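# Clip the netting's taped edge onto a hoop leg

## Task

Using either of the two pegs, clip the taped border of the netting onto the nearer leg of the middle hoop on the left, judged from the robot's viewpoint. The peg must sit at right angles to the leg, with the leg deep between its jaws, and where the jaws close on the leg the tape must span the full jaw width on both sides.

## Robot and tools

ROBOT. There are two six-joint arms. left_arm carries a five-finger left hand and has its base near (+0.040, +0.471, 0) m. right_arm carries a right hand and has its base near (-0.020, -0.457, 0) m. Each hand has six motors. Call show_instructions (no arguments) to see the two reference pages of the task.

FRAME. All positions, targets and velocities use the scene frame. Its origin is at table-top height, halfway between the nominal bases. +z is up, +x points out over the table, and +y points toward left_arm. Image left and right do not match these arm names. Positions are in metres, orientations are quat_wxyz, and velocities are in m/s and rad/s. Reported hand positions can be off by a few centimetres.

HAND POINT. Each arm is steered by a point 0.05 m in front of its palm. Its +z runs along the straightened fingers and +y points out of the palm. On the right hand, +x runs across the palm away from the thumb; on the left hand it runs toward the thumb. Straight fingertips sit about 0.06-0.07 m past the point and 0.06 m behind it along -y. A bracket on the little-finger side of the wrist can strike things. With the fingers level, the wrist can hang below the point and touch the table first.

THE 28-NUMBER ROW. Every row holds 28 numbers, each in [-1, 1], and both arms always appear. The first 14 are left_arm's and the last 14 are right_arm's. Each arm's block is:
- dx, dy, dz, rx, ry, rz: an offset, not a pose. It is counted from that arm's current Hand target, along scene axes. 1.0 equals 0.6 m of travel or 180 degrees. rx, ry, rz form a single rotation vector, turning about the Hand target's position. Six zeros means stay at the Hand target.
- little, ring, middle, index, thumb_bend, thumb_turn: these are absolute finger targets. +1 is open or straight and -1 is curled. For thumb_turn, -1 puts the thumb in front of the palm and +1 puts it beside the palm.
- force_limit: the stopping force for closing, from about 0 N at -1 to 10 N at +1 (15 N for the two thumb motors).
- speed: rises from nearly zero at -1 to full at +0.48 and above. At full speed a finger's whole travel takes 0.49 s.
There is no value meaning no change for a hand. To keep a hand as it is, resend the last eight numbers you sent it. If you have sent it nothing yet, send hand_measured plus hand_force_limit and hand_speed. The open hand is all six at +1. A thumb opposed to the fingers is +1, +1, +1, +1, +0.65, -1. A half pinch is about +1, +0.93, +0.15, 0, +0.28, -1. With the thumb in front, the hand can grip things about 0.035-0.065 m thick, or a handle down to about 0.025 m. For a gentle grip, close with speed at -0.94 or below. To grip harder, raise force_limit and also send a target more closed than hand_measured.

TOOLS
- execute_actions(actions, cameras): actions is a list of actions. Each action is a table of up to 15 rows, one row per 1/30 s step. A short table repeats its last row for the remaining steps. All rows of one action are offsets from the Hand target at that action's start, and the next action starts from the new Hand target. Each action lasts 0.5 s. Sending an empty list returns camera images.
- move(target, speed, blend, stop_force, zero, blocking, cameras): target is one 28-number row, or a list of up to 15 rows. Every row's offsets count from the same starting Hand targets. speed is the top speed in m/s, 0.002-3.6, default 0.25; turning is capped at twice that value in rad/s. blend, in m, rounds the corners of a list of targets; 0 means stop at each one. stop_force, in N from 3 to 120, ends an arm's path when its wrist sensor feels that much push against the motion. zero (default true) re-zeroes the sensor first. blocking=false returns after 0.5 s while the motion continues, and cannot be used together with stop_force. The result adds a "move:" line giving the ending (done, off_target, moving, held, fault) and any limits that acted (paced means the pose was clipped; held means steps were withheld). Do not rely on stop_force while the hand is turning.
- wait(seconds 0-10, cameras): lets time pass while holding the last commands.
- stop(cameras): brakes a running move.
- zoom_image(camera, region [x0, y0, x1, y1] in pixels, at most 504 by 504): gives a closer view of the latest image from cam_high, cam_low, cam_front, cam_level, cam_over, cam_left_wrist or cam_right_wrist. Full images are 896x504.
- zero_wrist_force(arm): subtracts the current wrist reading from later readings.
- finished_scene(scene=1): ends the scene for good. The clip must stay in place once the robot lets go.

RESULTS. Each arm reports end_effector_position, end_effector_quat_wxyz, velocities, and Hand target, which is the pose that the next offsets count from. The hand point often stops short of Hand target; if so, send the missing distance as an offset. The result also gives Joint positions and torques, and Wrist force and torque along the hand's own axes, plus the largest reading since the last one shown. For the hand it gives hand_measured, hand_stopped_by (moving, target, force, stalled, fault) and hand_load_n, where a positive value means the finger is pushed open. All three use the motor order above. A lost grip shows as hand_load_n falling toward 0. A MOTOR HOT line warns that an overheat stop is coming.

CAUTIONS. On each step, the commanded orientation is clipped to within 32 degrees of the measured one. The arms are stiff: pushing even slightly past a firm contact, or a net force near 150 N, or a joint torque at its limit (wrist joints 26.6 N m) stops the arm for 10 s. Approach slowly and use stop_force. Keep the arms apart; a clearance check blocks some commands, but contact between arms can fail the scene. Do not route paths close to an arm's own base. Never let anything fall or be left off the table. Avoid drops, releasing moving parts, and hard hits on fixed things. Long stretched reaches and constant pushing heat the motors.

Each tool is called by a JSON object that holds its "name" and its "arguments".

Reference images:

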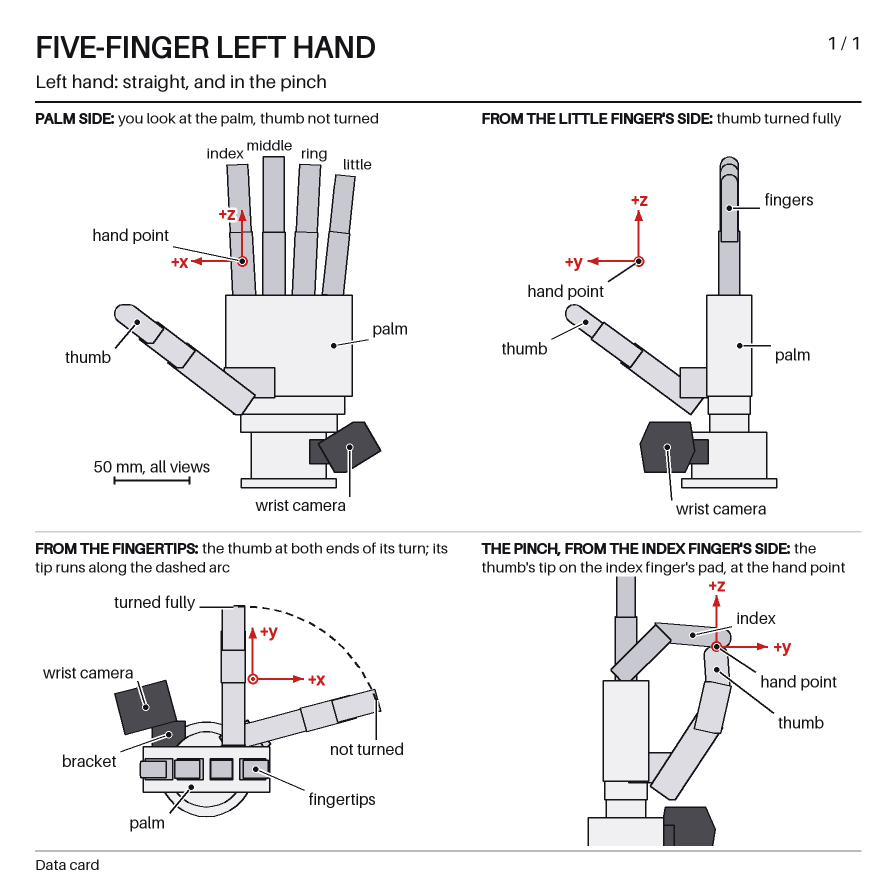

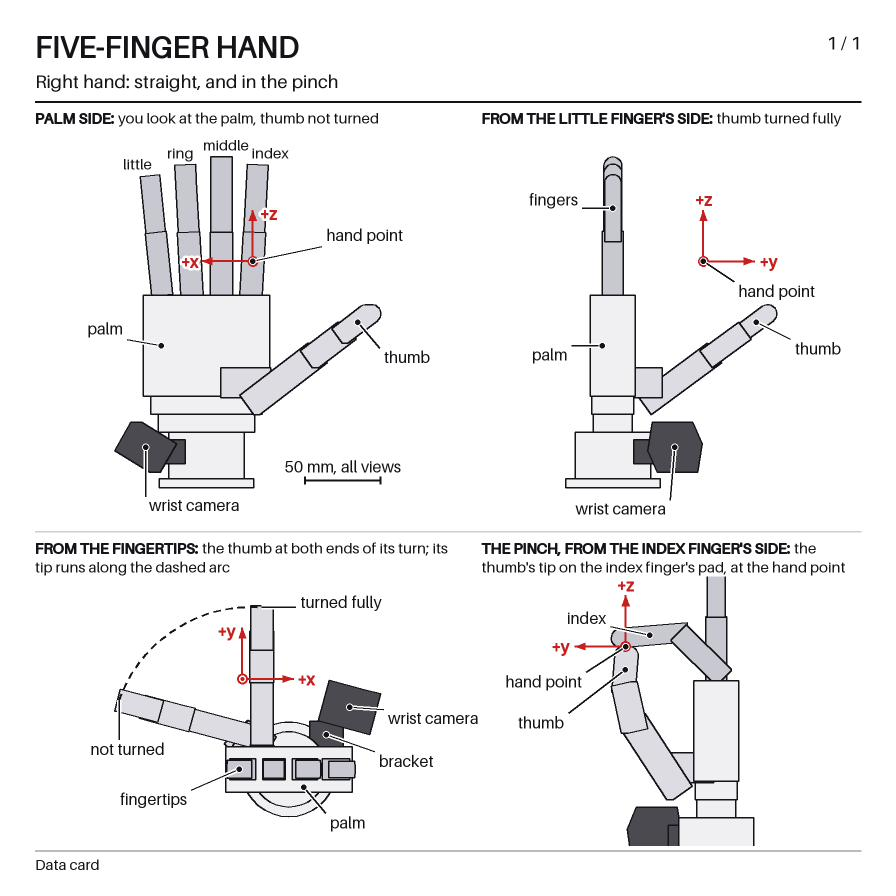

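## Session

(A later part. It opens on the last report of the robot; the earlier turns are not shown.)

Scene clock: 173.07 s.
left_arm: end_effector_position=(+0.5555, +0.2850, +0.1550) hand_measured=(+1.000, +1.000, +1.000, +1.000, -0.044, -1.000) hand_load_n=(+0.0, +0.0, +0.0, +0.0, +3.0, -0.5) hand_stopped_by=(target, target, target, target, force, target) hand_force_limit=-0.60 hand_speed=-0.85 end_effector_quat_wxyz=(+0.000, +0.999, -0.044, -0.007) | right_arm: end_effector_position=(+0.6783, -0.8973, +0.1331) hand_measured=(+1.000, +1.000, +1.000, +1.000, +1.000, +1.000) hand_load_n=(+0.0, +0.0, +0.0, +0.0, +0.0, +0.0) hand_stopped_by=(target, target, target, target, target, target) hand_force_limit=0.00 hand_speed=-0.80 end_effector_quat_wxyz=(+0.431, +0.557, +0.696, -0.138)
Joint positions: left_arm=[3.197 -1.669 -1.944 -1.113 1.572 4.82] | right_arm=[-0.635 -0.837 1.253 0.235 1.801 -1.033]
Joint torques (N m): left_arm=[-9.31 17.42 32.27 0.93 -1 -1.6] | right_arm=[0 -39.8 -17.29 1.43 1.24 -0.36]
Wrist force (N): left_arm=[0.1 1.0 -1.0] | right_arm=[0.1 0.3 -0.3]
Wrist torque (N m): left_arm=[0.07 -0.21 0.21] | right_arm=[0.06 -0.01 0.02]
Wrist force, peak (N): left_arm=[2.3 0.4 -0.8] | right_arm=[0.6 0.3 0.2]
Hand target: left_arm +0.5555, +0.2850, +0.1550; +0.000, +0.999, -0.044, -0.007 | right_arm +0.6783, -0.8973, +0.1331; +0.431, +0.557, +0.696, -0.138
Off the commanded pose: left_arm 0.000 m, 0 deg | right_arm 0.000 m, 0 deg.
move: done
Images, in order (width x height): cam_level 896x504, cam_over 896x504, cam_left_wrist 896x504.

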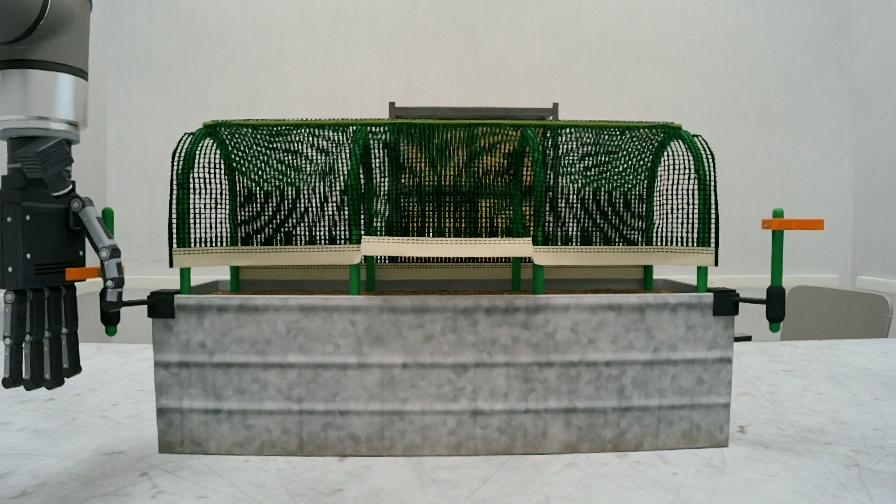

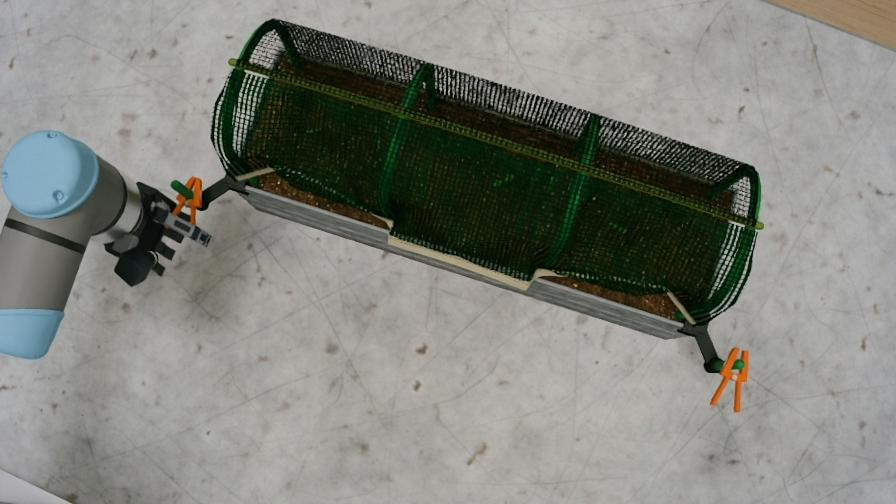

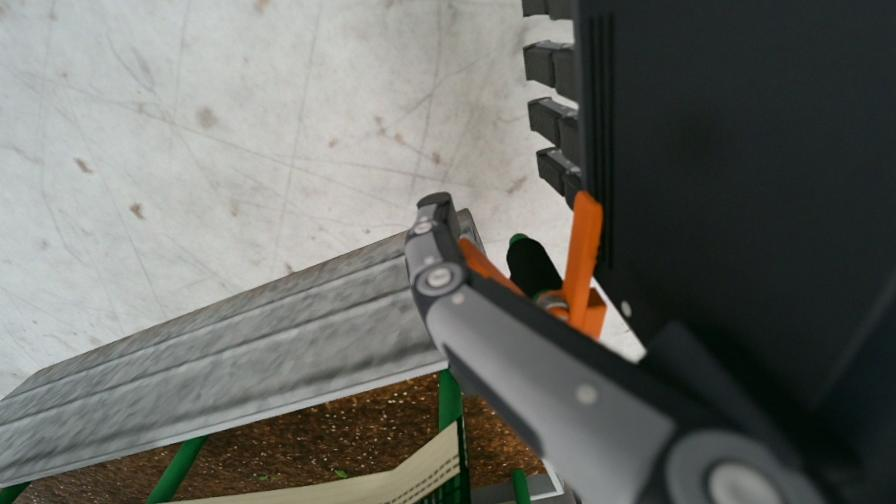

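{"name": "move", "arguments": {"target": [[0,-0.0083,0,0,0,0,1,1,1,1,-0.4,-1,0.0,-0.9,0,0,0,0,0,0,1,1,1,1,1,1,0.0,-0.8]], "speed": 0.02, "cameras": ["cam_over","cam_level","cam_left_wrist"]}}

{"name": "zoom_image", "arguments": {"camera": "cam_over", "region": [150, 160, 220, 230]}}

{"name": "zoom_image", "arguments": {"camera": "cam_level", "region": [0, 200, 150, 320]}}

{"name": "zoom_image", "arguments": {"camera": "cam_left_wrist", "region": [400, 120, 640, 360]}}

Scene clock: 174.77 s.
left_arm: end_effector_position=(+0.5555, +0.2800, +0.1550) hand_measured=(+1.000, +1.000, +1.000, +1.000, -0.212, -1.000) hand_load_n=(+0.0, +0.0, +0.0, +0.0, +7.5, +0.5) hand_stopped_by=(target, target, target, target, force, target) hand_force_limit=0.00 hand_speed=-0.90 end_effector_quat_wxyz=(+0.000, +0.999, -0.044, -0.007) | right_arm: end_effector_position=(+0.6783, -0.8973, +0.1331) hand_measured=(+1.000, +1.000, +1.000, +1.000, +1.000, +1.000) hand_load_n=(+0.5, +0.0, +0.0, +0.0, +0.0, +0.0) hand_stopped_by=(target, target, target, target, target, target) hand_force_limit=0.00 hand_speed=-0.80 end_effector_quat_wxyz=(+0.431, +0.557, +0.696, -0.138)
Joint positions: left_arm=[3.187 -1.672 -1.941 -1.114 1.572 4.81] | right_arm=[-0.635 -0.837 1.253 0.235 1.801 -1.033]
Joint torques (N m): left_arm=[-8.97 15.19 34.96 1.74 -0.7 -1.9] | right_arm=[0.14 -39.93 -17 1.5 1.15 -0.54]
Wrist force (N): left_arm=[-3.1 2.1 -0.7] | right_arm=[0.1 0.1 -0.2]
Wrist torque (N m): left_arm=[0.09 -0.14 0.08] | right_arm=[0.04 -0.01 0.01]
Wrist force, peak (N): left_arm=[-3.4 2.3 -0.7] | right_arm=[0.6 0.0 -0.1]
Hand target: left_arm +0.5555, +0.2800, +0.1550; +0.000, +0.999, -0.044, -0.007 | right_arm +0.6783, -0.8973, +0.1331; +0.431, +0.557, +0.696, -0.138
Off the commanded pose: left_arm 0.000 m, 0 deg | right_arm 0.000 m, 0 deg.
move: done
Images, in order (width x height): cam_level 896x504, cam_over 896x504, cam_left_wrist 896x504.

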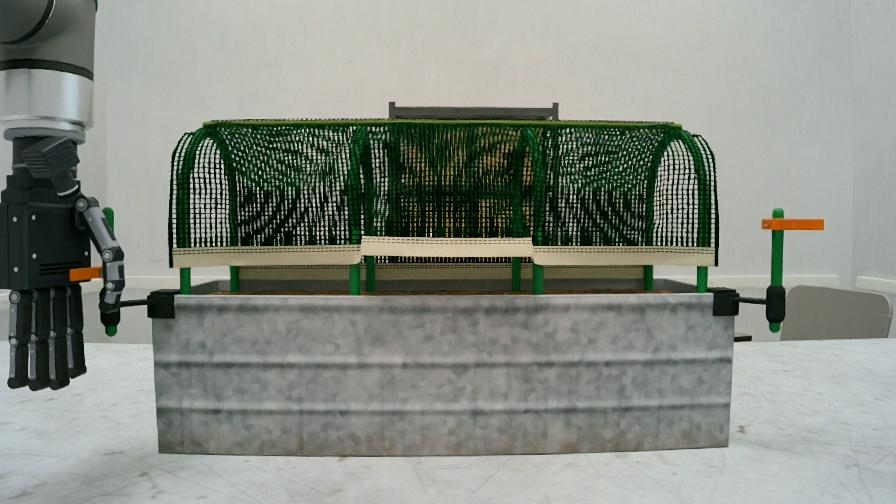

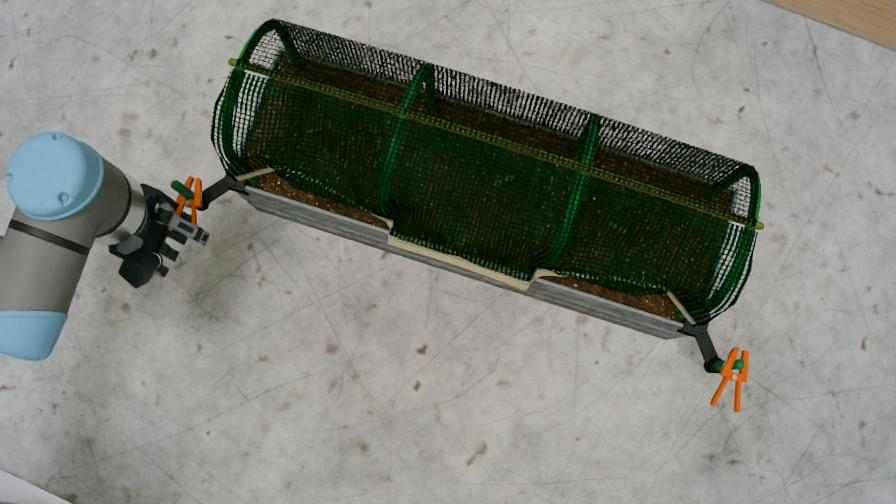

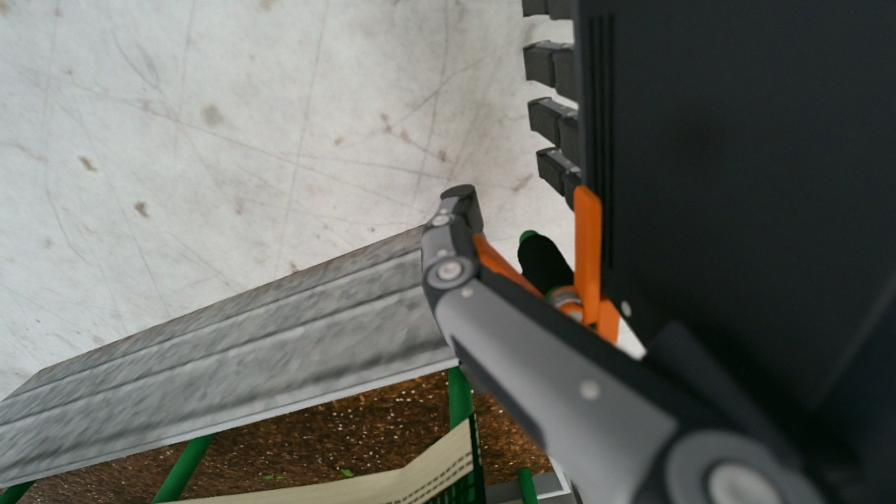

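Scaled by 7.200 from the camera's 896x504 image, which has a finer 1280x720 frame.

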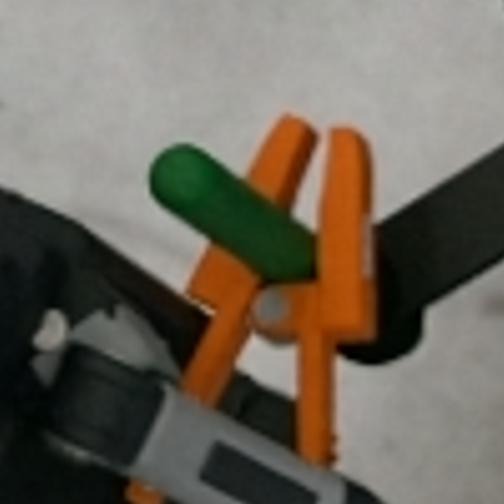

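Scaled by 3.360 from the camera's 896x504 image, which has a finer 1280x720 frame.

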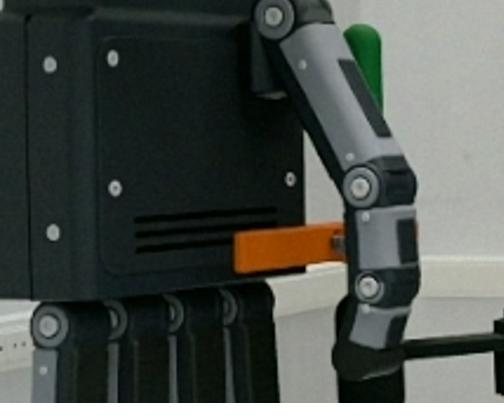

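Scaled by 2.100 from the camera's 896x504 image, which has a finer 1280x720 frame.

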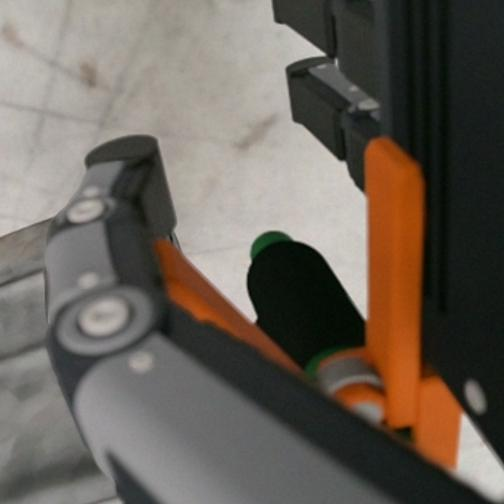

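{"name": "move", "arguments": {"target": [[-0.0017,-0.005,0,0,0,0,1,1,1,1,-0.5,-1,0.6,-0.9,0,0,0,0,0,0,1,1,1,1,1,1,0.0,-0.8]], "speed": 0.02, "cameras": ["cam_over","cam_level","cam_left_wrist"]}}

{"name": "zoom_image", "arguments": {"camera": "cam_over", "region": [150, 160, 220, 230]}}

{"name": "zoom_image", "arguments": {"camera": "cam_level", "region": [0, 200, 150, 320]}}

{"name": "zoom_image", "arguments": {"camera": "cam_left_wrist", "region": [400, 120, 640, 360]}}

Scene clock: 176.47 s.
left_arm: end_effector_position=(+0.5545, +0.2770, +0.1550) hand_measured=(+1.000, +1.000, +1.000, +1.000, -0.372, -1.000) hand_load_n=(+0.0, +0.0, +0.0, +0.0, +11.5, -1.5) hand_stopped_by=(target, target, target, target, force, target) hand_force_limit=0.60 hand_speed=-0.90 end_effector_quat_wxyz=(+0.000, +0.999, -0.044, -0.007) | right_arm: end_effector_position=(+0.6783, -0.8973, +0.1331) hand_measured=(+1.000, +1.000, +1.000, +1.000, +1.000, +1.000) hand_load_n=(+0.0, +0.0, +0.0, +0.0, +0.0, +0.0) hand_stopped_by=(target, target, target, target, target, target) hand_force_limit=0.00 hand_speed=-0.80 end_effector_quat_wxyz=(+0.431, +0.557, +0.696, -0.138)
Joint positions: left_arm=[3.181 -1.672 -1.942 -1.113 1.572 4.804] | right_arm=[-0.635 -0.837 1.253 0.235 1.801 -1.033]
Joint torques (N m): left_arm=[-15.97 32.47 8.63 1.55 -3.53 -1.17] | right_arm=[0.33 -40.45 -17.05 1.47 1.26 -0.47]
Wrist force (N): left_arm=[0.5 -10.5 -0.4] | right_arm=[0.0 -0.1 0.0]
Wrist torque (N m): left_arm=[-0.51 -0.27 0.00] | right_arm=[0.00 0.00 0.00]
Wrist force, peak (N): left_arm=[2.7 -13.9 -0.4] | right_arm=[0.4 0.5 0.1]
Hand target: left_arm +0.5545, +0.2770, +0.1550; +0.000, +0.999, -0.044, -0.007 | right_arm +0.6783, -0.8973, +0.1331; +0.431, +0.557, +0.696, -0.138
Off the commanded pose: left_arm 0.000 m, 0 deg | right_arm 0.000 m, 0 deg.
move: done
Images, in order (width x height): cam_level 896x504, cam_over 896x504, cam_left_wrist 896x504.

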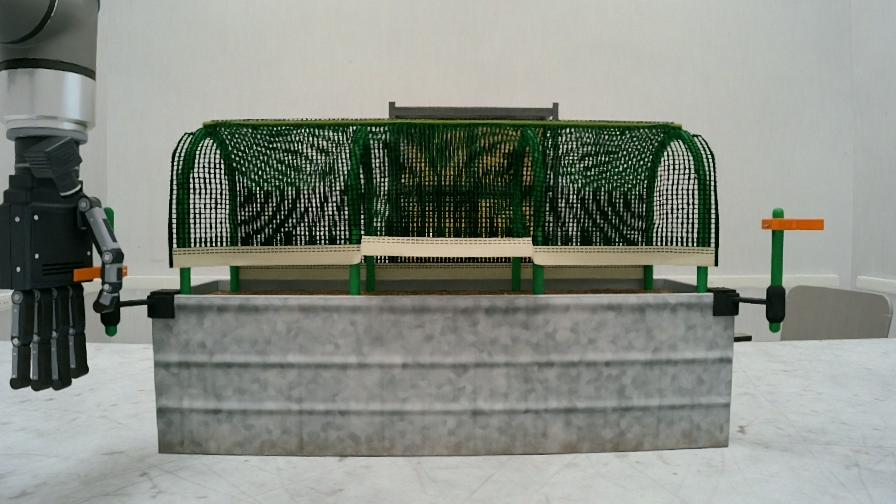

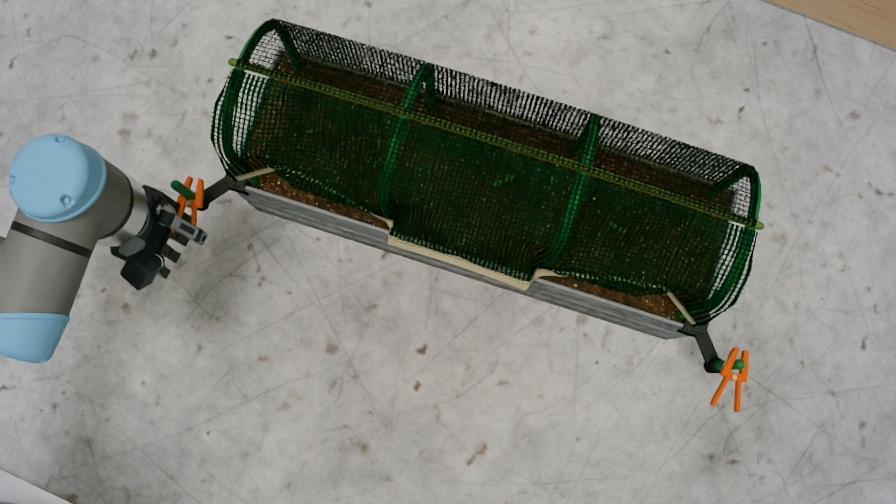

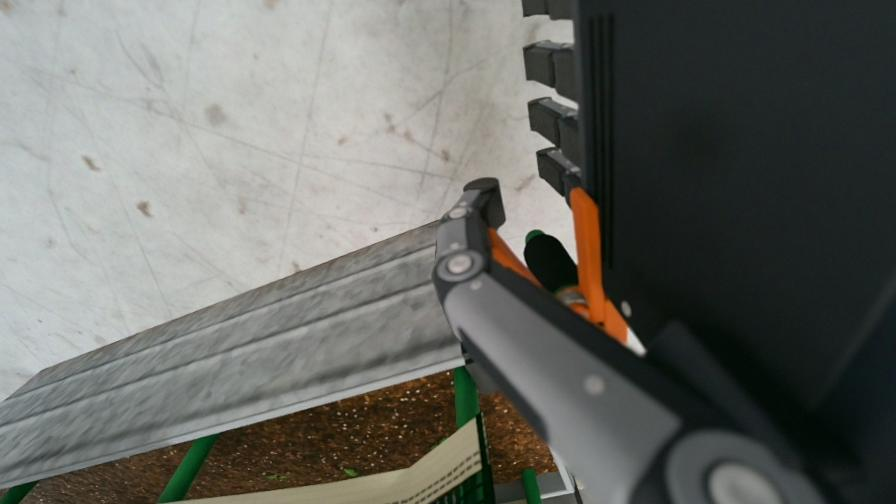

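Scaled by 7.200 from the camera's 896x504 image, which has a finer 1280x720 frame.

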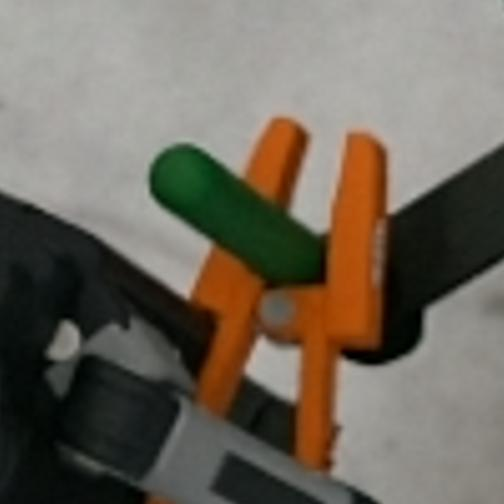

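Scaled by 3.360 from the camera's 896x504 image, which has a finer 1280x720 frame.

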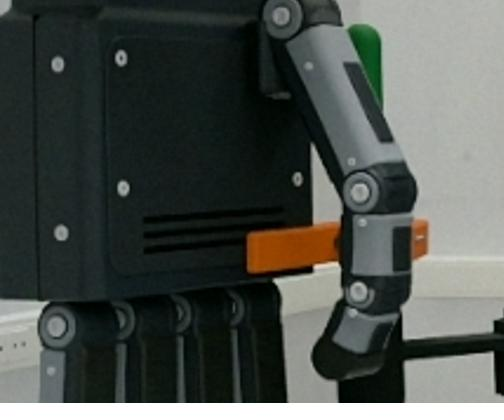

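Scaled by 2.100 from the camera's 896x504 image, which has a finer 1280x720 frame.

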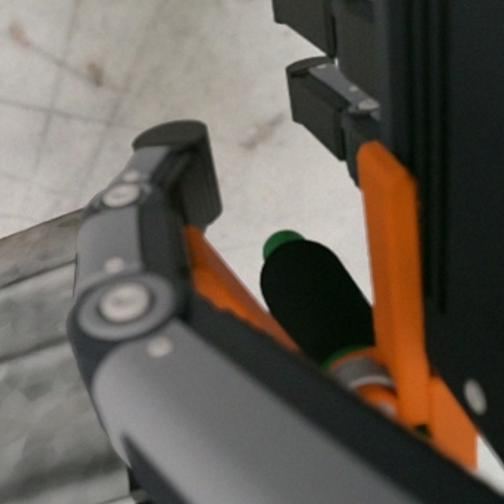

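{"name": "move", "arguments": {"target": [[-0.001,0.002,0,0,0,0,1,1,1,1,-0.6,-1,1.0,-0.9,0,0,0,0,0,0,1,1,1,1,1,1,0.0,-0.8]], "speed": 0.02, "cameras": ["cam_over","cam_level","cam_left_wrist"]}}

{"name": "zoom_image", "arguments": {"camera": "cam_over", "region": [150, 160, 220, 230]}}

{"name": "zoom_image", "arguments": {"camera": "cam_level", "region": [0, 200, 150, 320]}}

{"name": "zoom_image", "arguments": {"camera": "cam_left_wrist", "region": [400, 120, 640, 360]}}

Scene clock: 178.70 s.
left_arm: end_effector_position=(+0.5539, +0.2782, +0.1550) hand_measured=(+1.000, +1.000, +1.000, +1.000, -0.592, -1.000) hand_load_n=(+0.0, +0.0, +0.0, +0.0, +11.0, +0.5) hand_stopped_by=(target, target, target, target, stalled, target) hand_force_limit=1.00 hand_speed=-0.90 end_effector_quat_wxyz=(+0.000, +0.999, -0.044, -0.007) | right_arm: end_effector_position=(+0.6783, -0.8973, +0.1331) hand_measured=(+1.000, +1.000, +1.000, +1.000, +1.000, +1.000) hand_load_n=(+0.0, +0.0, +0.0, +0.0, +0.0, +0.5) hand_stopped_by=(target, target, target, target, target, target) hand_force_limit=0.00 hand_speed=-0.80 end_effector_quat_wxyz=(+0.431, +0.557, +0.696, -0.138)
Joint positions: left_arm=[3.183 -1.67 -1.944 -1.113 1.572 4.806] | right_arm=[-0.635 -0.837 1.253 0.235 1.801 -1.033]
Joint torques (N m): left_arm=[7.03 33.68 7.2 3.83 0.51 2.01] | right_arm=[0.27 -39.92 -17.56 1.48 1.32 -0.56]
Wrist force (N): left_arm=[1.3 -5.7 -0.5] | right_arm=[0.2 -0.1 -0.2]
Wrist torque (N m): left_arm=[-0.28 -0.28 -0.09] | right_arm=[0.00 -0.02 0.01]
Wrist force, peak (N): left_arm=[0.3 -10.8 -0.6] | right_arm=[0.1 0.4 -0.4]
Hand target: left_arm +0.5539, +0.2782, +0.1550; +0.000, +0.999, -0.044, -0.007 | right_arm +0.6783, -0.8973, +0.1331; +0.431, +0.557, +0.696, -0.138
Off the commanded pose: left_arm 0.000 m, 0 deg | right_arm 0.000 m, 0 deg.
move: done
Images, in order (width x height): cam_level 896x504, cam_over 896x504, cam_left_wrist 896x504.

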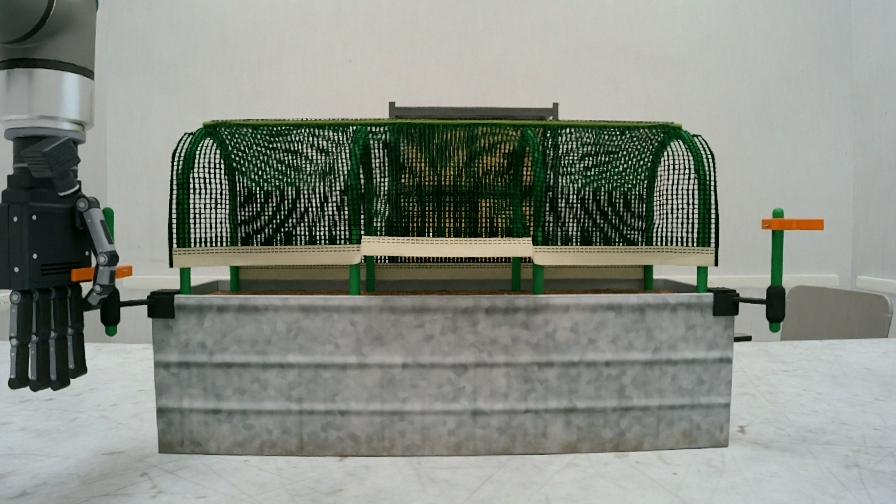

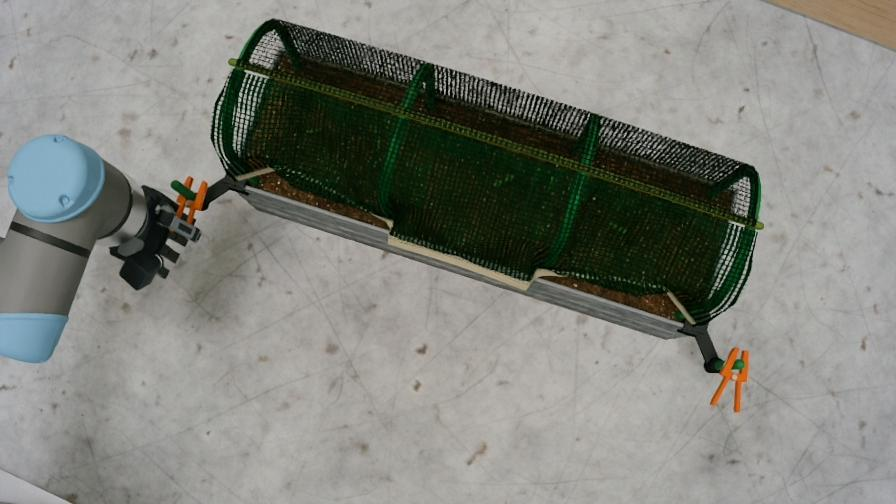

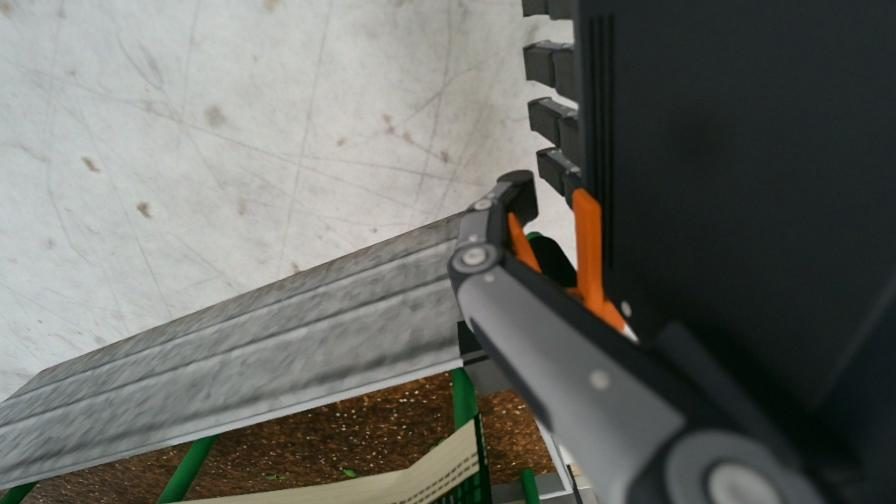

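Scaled by 7.200 from the camera's 896x504 image, which has a finer 1280x720 frame.

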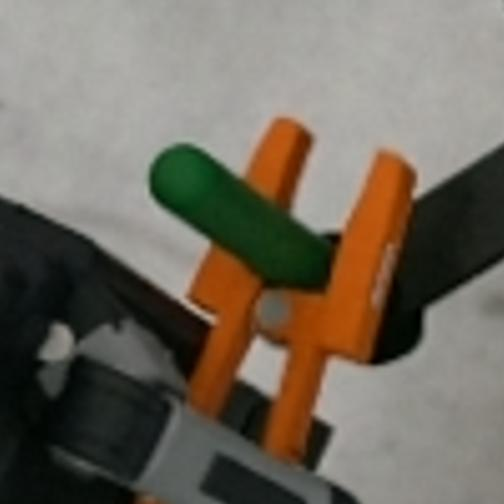

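Scaled by 3.360 from the camera's 896x504 image, which has a finer 1280x720 frame.

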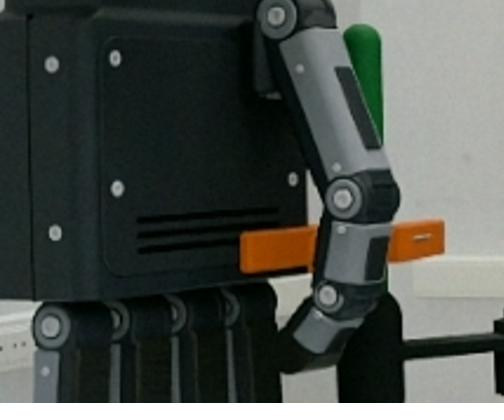

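Scaled by 2.100 from the camera's 896x504 image, which has a finer 1280x720 frame.

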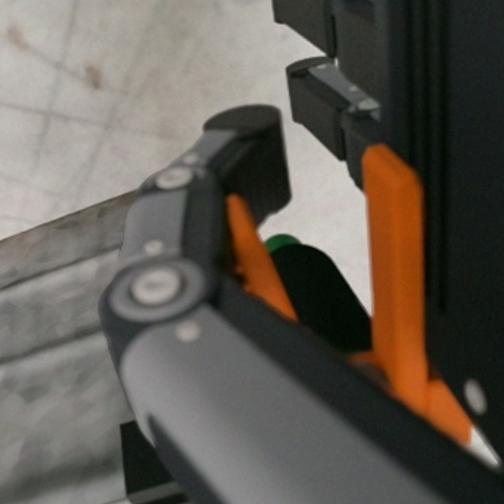

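{"name": "move", "arguments": {"target": [[0,-0.002,0,0,0,0,1,1,1,1,-0.69,-1,1.0,-0.88,0,0,0,0,0,0,1,1,1,1,1,1,0.0,-0.8]], "speed": 0.02, "cameras": ["cam_over","cam_level","cam_left_wrist"]}}

{"name": "zoom_image", "arguments": {"camera": "cam_over", "region": [150, 160, 220, 230]}}

{"name": "zoom_image", "arguments": {"camera": "cam_level", "region": [0, 200, 150, 320]}}

{"name": "zoom_image", "arguments": {"camera": "cam_left_wrist", "region": [400, 120, 640, 360]}}

Scene clock: 179.87 s.
left_arm: end_effector_position=(+0.5539, +0.2771, +0.1550) hand_measured=(+1.000, +1.000, +1.000, +1.000, -0.680, -1.000) hand_load_n=(+0.0, +0.0, +0.0, +0.0, +12.5, +0.0) hand_stopped_by=(target, target, target, target, stalled, target) hand_force_limit=1.00 hand_speed=-0.88 end_effector_quat_wxyz=(+0.000, +0.999, -0.044, -0.007) | right_arm: end_effector_position=(+0.6783, -0.8973, +0.1331) hand_measured=(+1.000, +1.000, +1.000, +1.000, +1.000, +1.000) hand_load_n=(+0.0, +0.0, +0.0, +0.0, +0.0, +0.0) hand_stopped_by=(target, target, target, target, target, target) hand_force_limit=0.00 hand_speed=-0.80 end_effector_quat_wxyz=(+0.431, +0.557, +0.696, -0.138)
Joint positions: left_arm=[3.181 -1.67 -1.943 -1.113 1.572 4.804] | right_arm=[-0.635 -0.837 1.253 0.235 1.801 -1.033]
Joint torques (N m): left_arm=[-17.31 15.44 34.37 0.79 -1.81 -0.99] | right_arm=[-0.3 -40.45 -17.28 1.5 1.21 -0.52]
Wrist force (N): left_arm=[-2.4 -14.0 -1.7] | right_arm=[0.3 0.3 -0.1]
Wrist torque (N m): left_arm=[-0.60 -0.17 -0.21] | right_arm=[0.06 -0.04 0.04]
Wrist force, peak (N): left_arm=[-2.4 -14.0 -1.7] | right_arm=[0.3 0.4 0.1]
Hand target: left_arm +0.5539, +0.2770, +0.1550; +0.000, +0.999, -0.044, -0.007 | right_arm +0.6783, -0.8973, +0.1331; +0.431, +0.557, +0.696, -0.138
Off the commanded pose: left_arm 0.000 m, 0 deg | right_arm 0.000 m, 0 deg.
move: done
Images, in order (width x height): cam_level 896x504, cam_over 896x504, cam_left_wrist 896x504.

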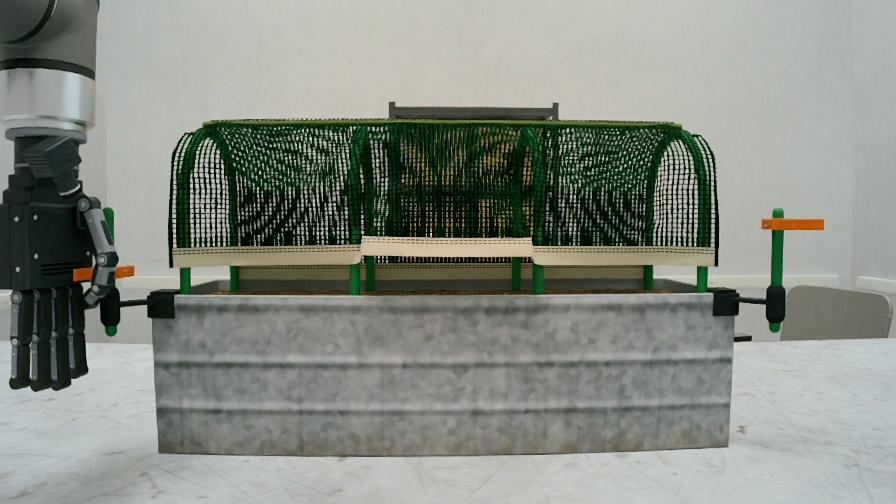

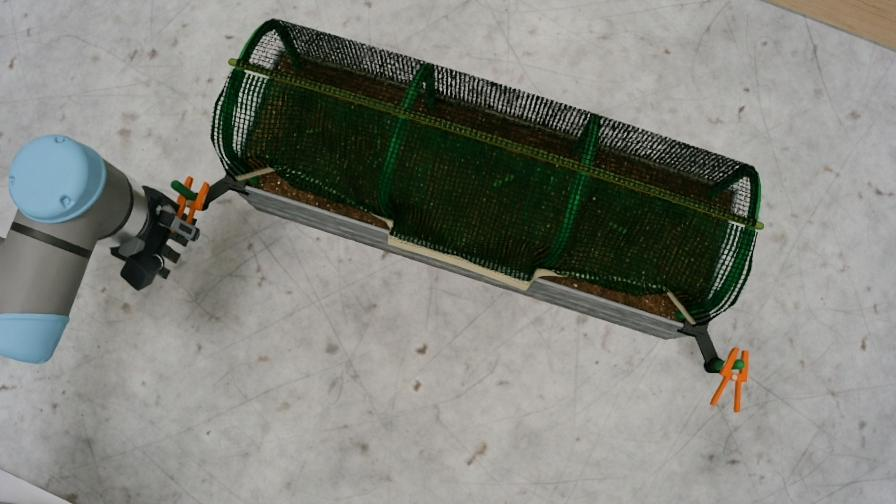

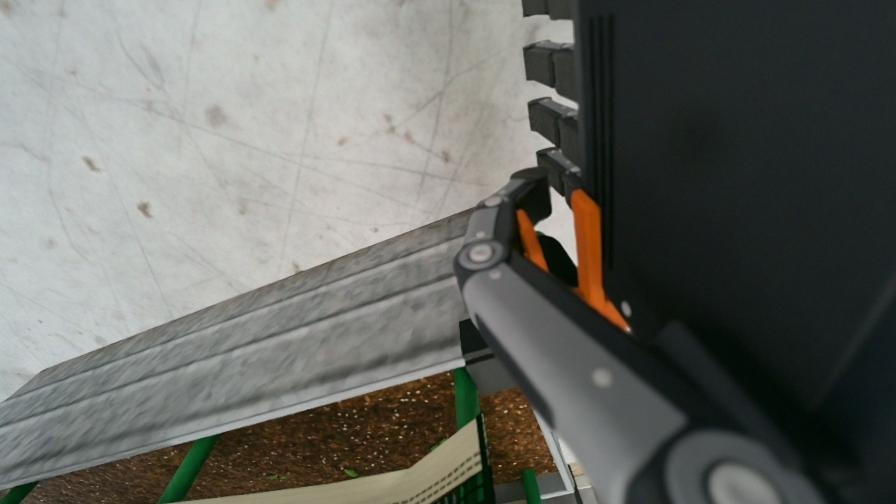

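Scaled by 7.200 from the camera's 896x504 image, which has a finer 1280x720 frame.

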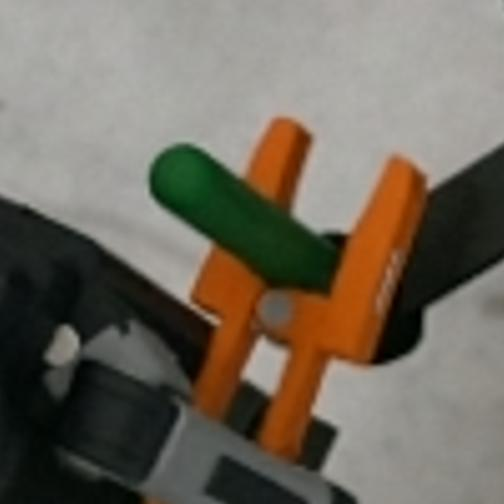

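Scaled by 3.360 from the camera's 896x504 image, which has a finer 1280x720 frame.

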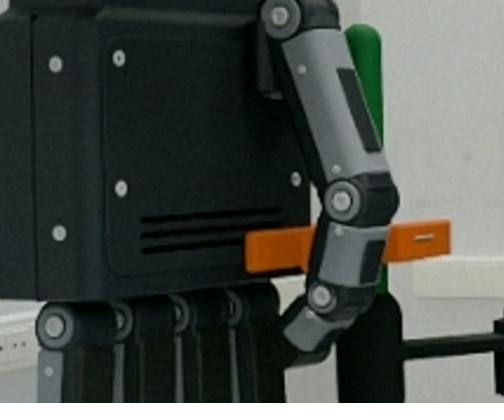

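Scaled by 2.100 from the camera's 896x504 image, which has a finer 1280x720 frame.

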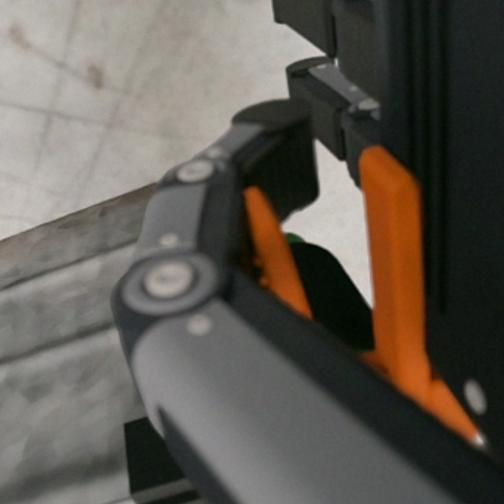

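{"name": "move", "arguments": {"target": [[0,0.005,0,0,0,0,1,1,1,1,-0.69,-1,1.0,-0.88,0,0,0,0,0,0,1,1,1,1,1,1,0.0,-0.8]], "speed": 0.02, "cameras": ["cam_over"]}}

{"name": "zoom_image", "arguments": {"camera": "cam_over", "region": [150, 160, 220, 230]}}

Scene clock: 180.97 s.
left_arm: end_effector_position=(+0.5539, +0.2798, +0.1550) hand_measured=(+1.000, +1.000, +1.000, +1.000, -0.680, -1.000) hand_load_n=(+0.0, +0.0, +0.0, +0.0, +12.5, +0.0) hand_stopped_by=(target, target, target, target, stalled, target) hand_force_limit=1.00 hand_speed=-0.88 end_effector_quat_wxyz=(+0.000, +0.999, -0.044, -0.007) | right_arm: end_effector_position=(+0.6783, -0.8973, +0.1331) hand_measured=(+1.000, +1.000, +1.000, +1.000, +1.000, +1.000) hand_load_n=(+0.0, +0.0, +0.0, +0.0, +0.0, +0.0) hand_stopped_by=(target, target, target, target, target, target) hand_force_limit=0.00 hand_speed=-0.80 end_effector_quat_wxyz=(+0.431, +0.557, +0.696, -0.138)
Joint positions: left_arm=[3.187 -1.669 -1.945 -1.113 1.571 4.809] | right_arm=[-0.635 -0.837 1.253 0.235 1.801 -1.033]
Joint torques (N m): left_arm=[11.59 34.32 8.24 4.01 1.09 1.89] | right_arm=[0.42 -40.54 -17.74 1.53 1.29 -0.59]
Wrist force (N): left_arm=[0.0 1.2 -0.6] | right_arm=[0.1 0.2 0.1]
Wrist torque (N m): left_arm=[0.07 -0.24 -0.02] | right_arm=[0.03 -0.03 0.01]
Wrist force, peak (N): left_arm=[-2.7 -14.5 -1.7] | right_arm=[-0.1 0.6 0.0]
Hand target: left_arm +0.5539, +0.2800, +0.1550; +0.000, +0.999, -0.044, -0.007 | right_arm +0.6783, -0.8973, +0.1331; +0.431, +0.557, +0.696, -0.138
Off the commanded pose: left_arm 0.000 m, 0 deg | right_arm 0.000 m, 0 deg.
move: done
Images, in order (width x height): cam_over 896x504.

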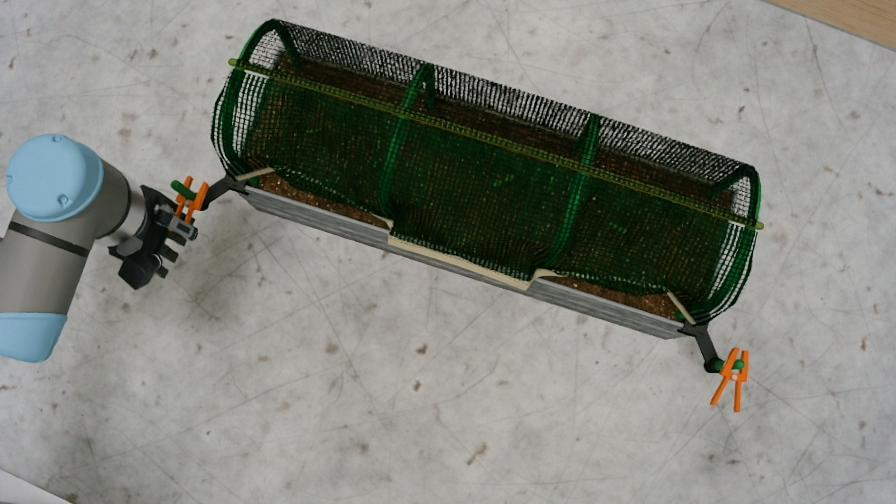

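Scaled by 7.200 from the camera's 896x504 image, which has a finer 1280x720 frame.

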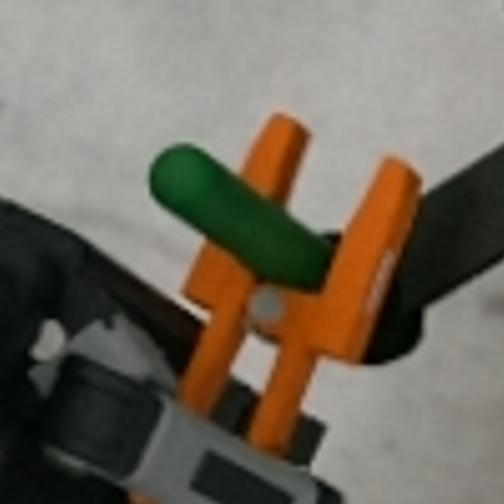

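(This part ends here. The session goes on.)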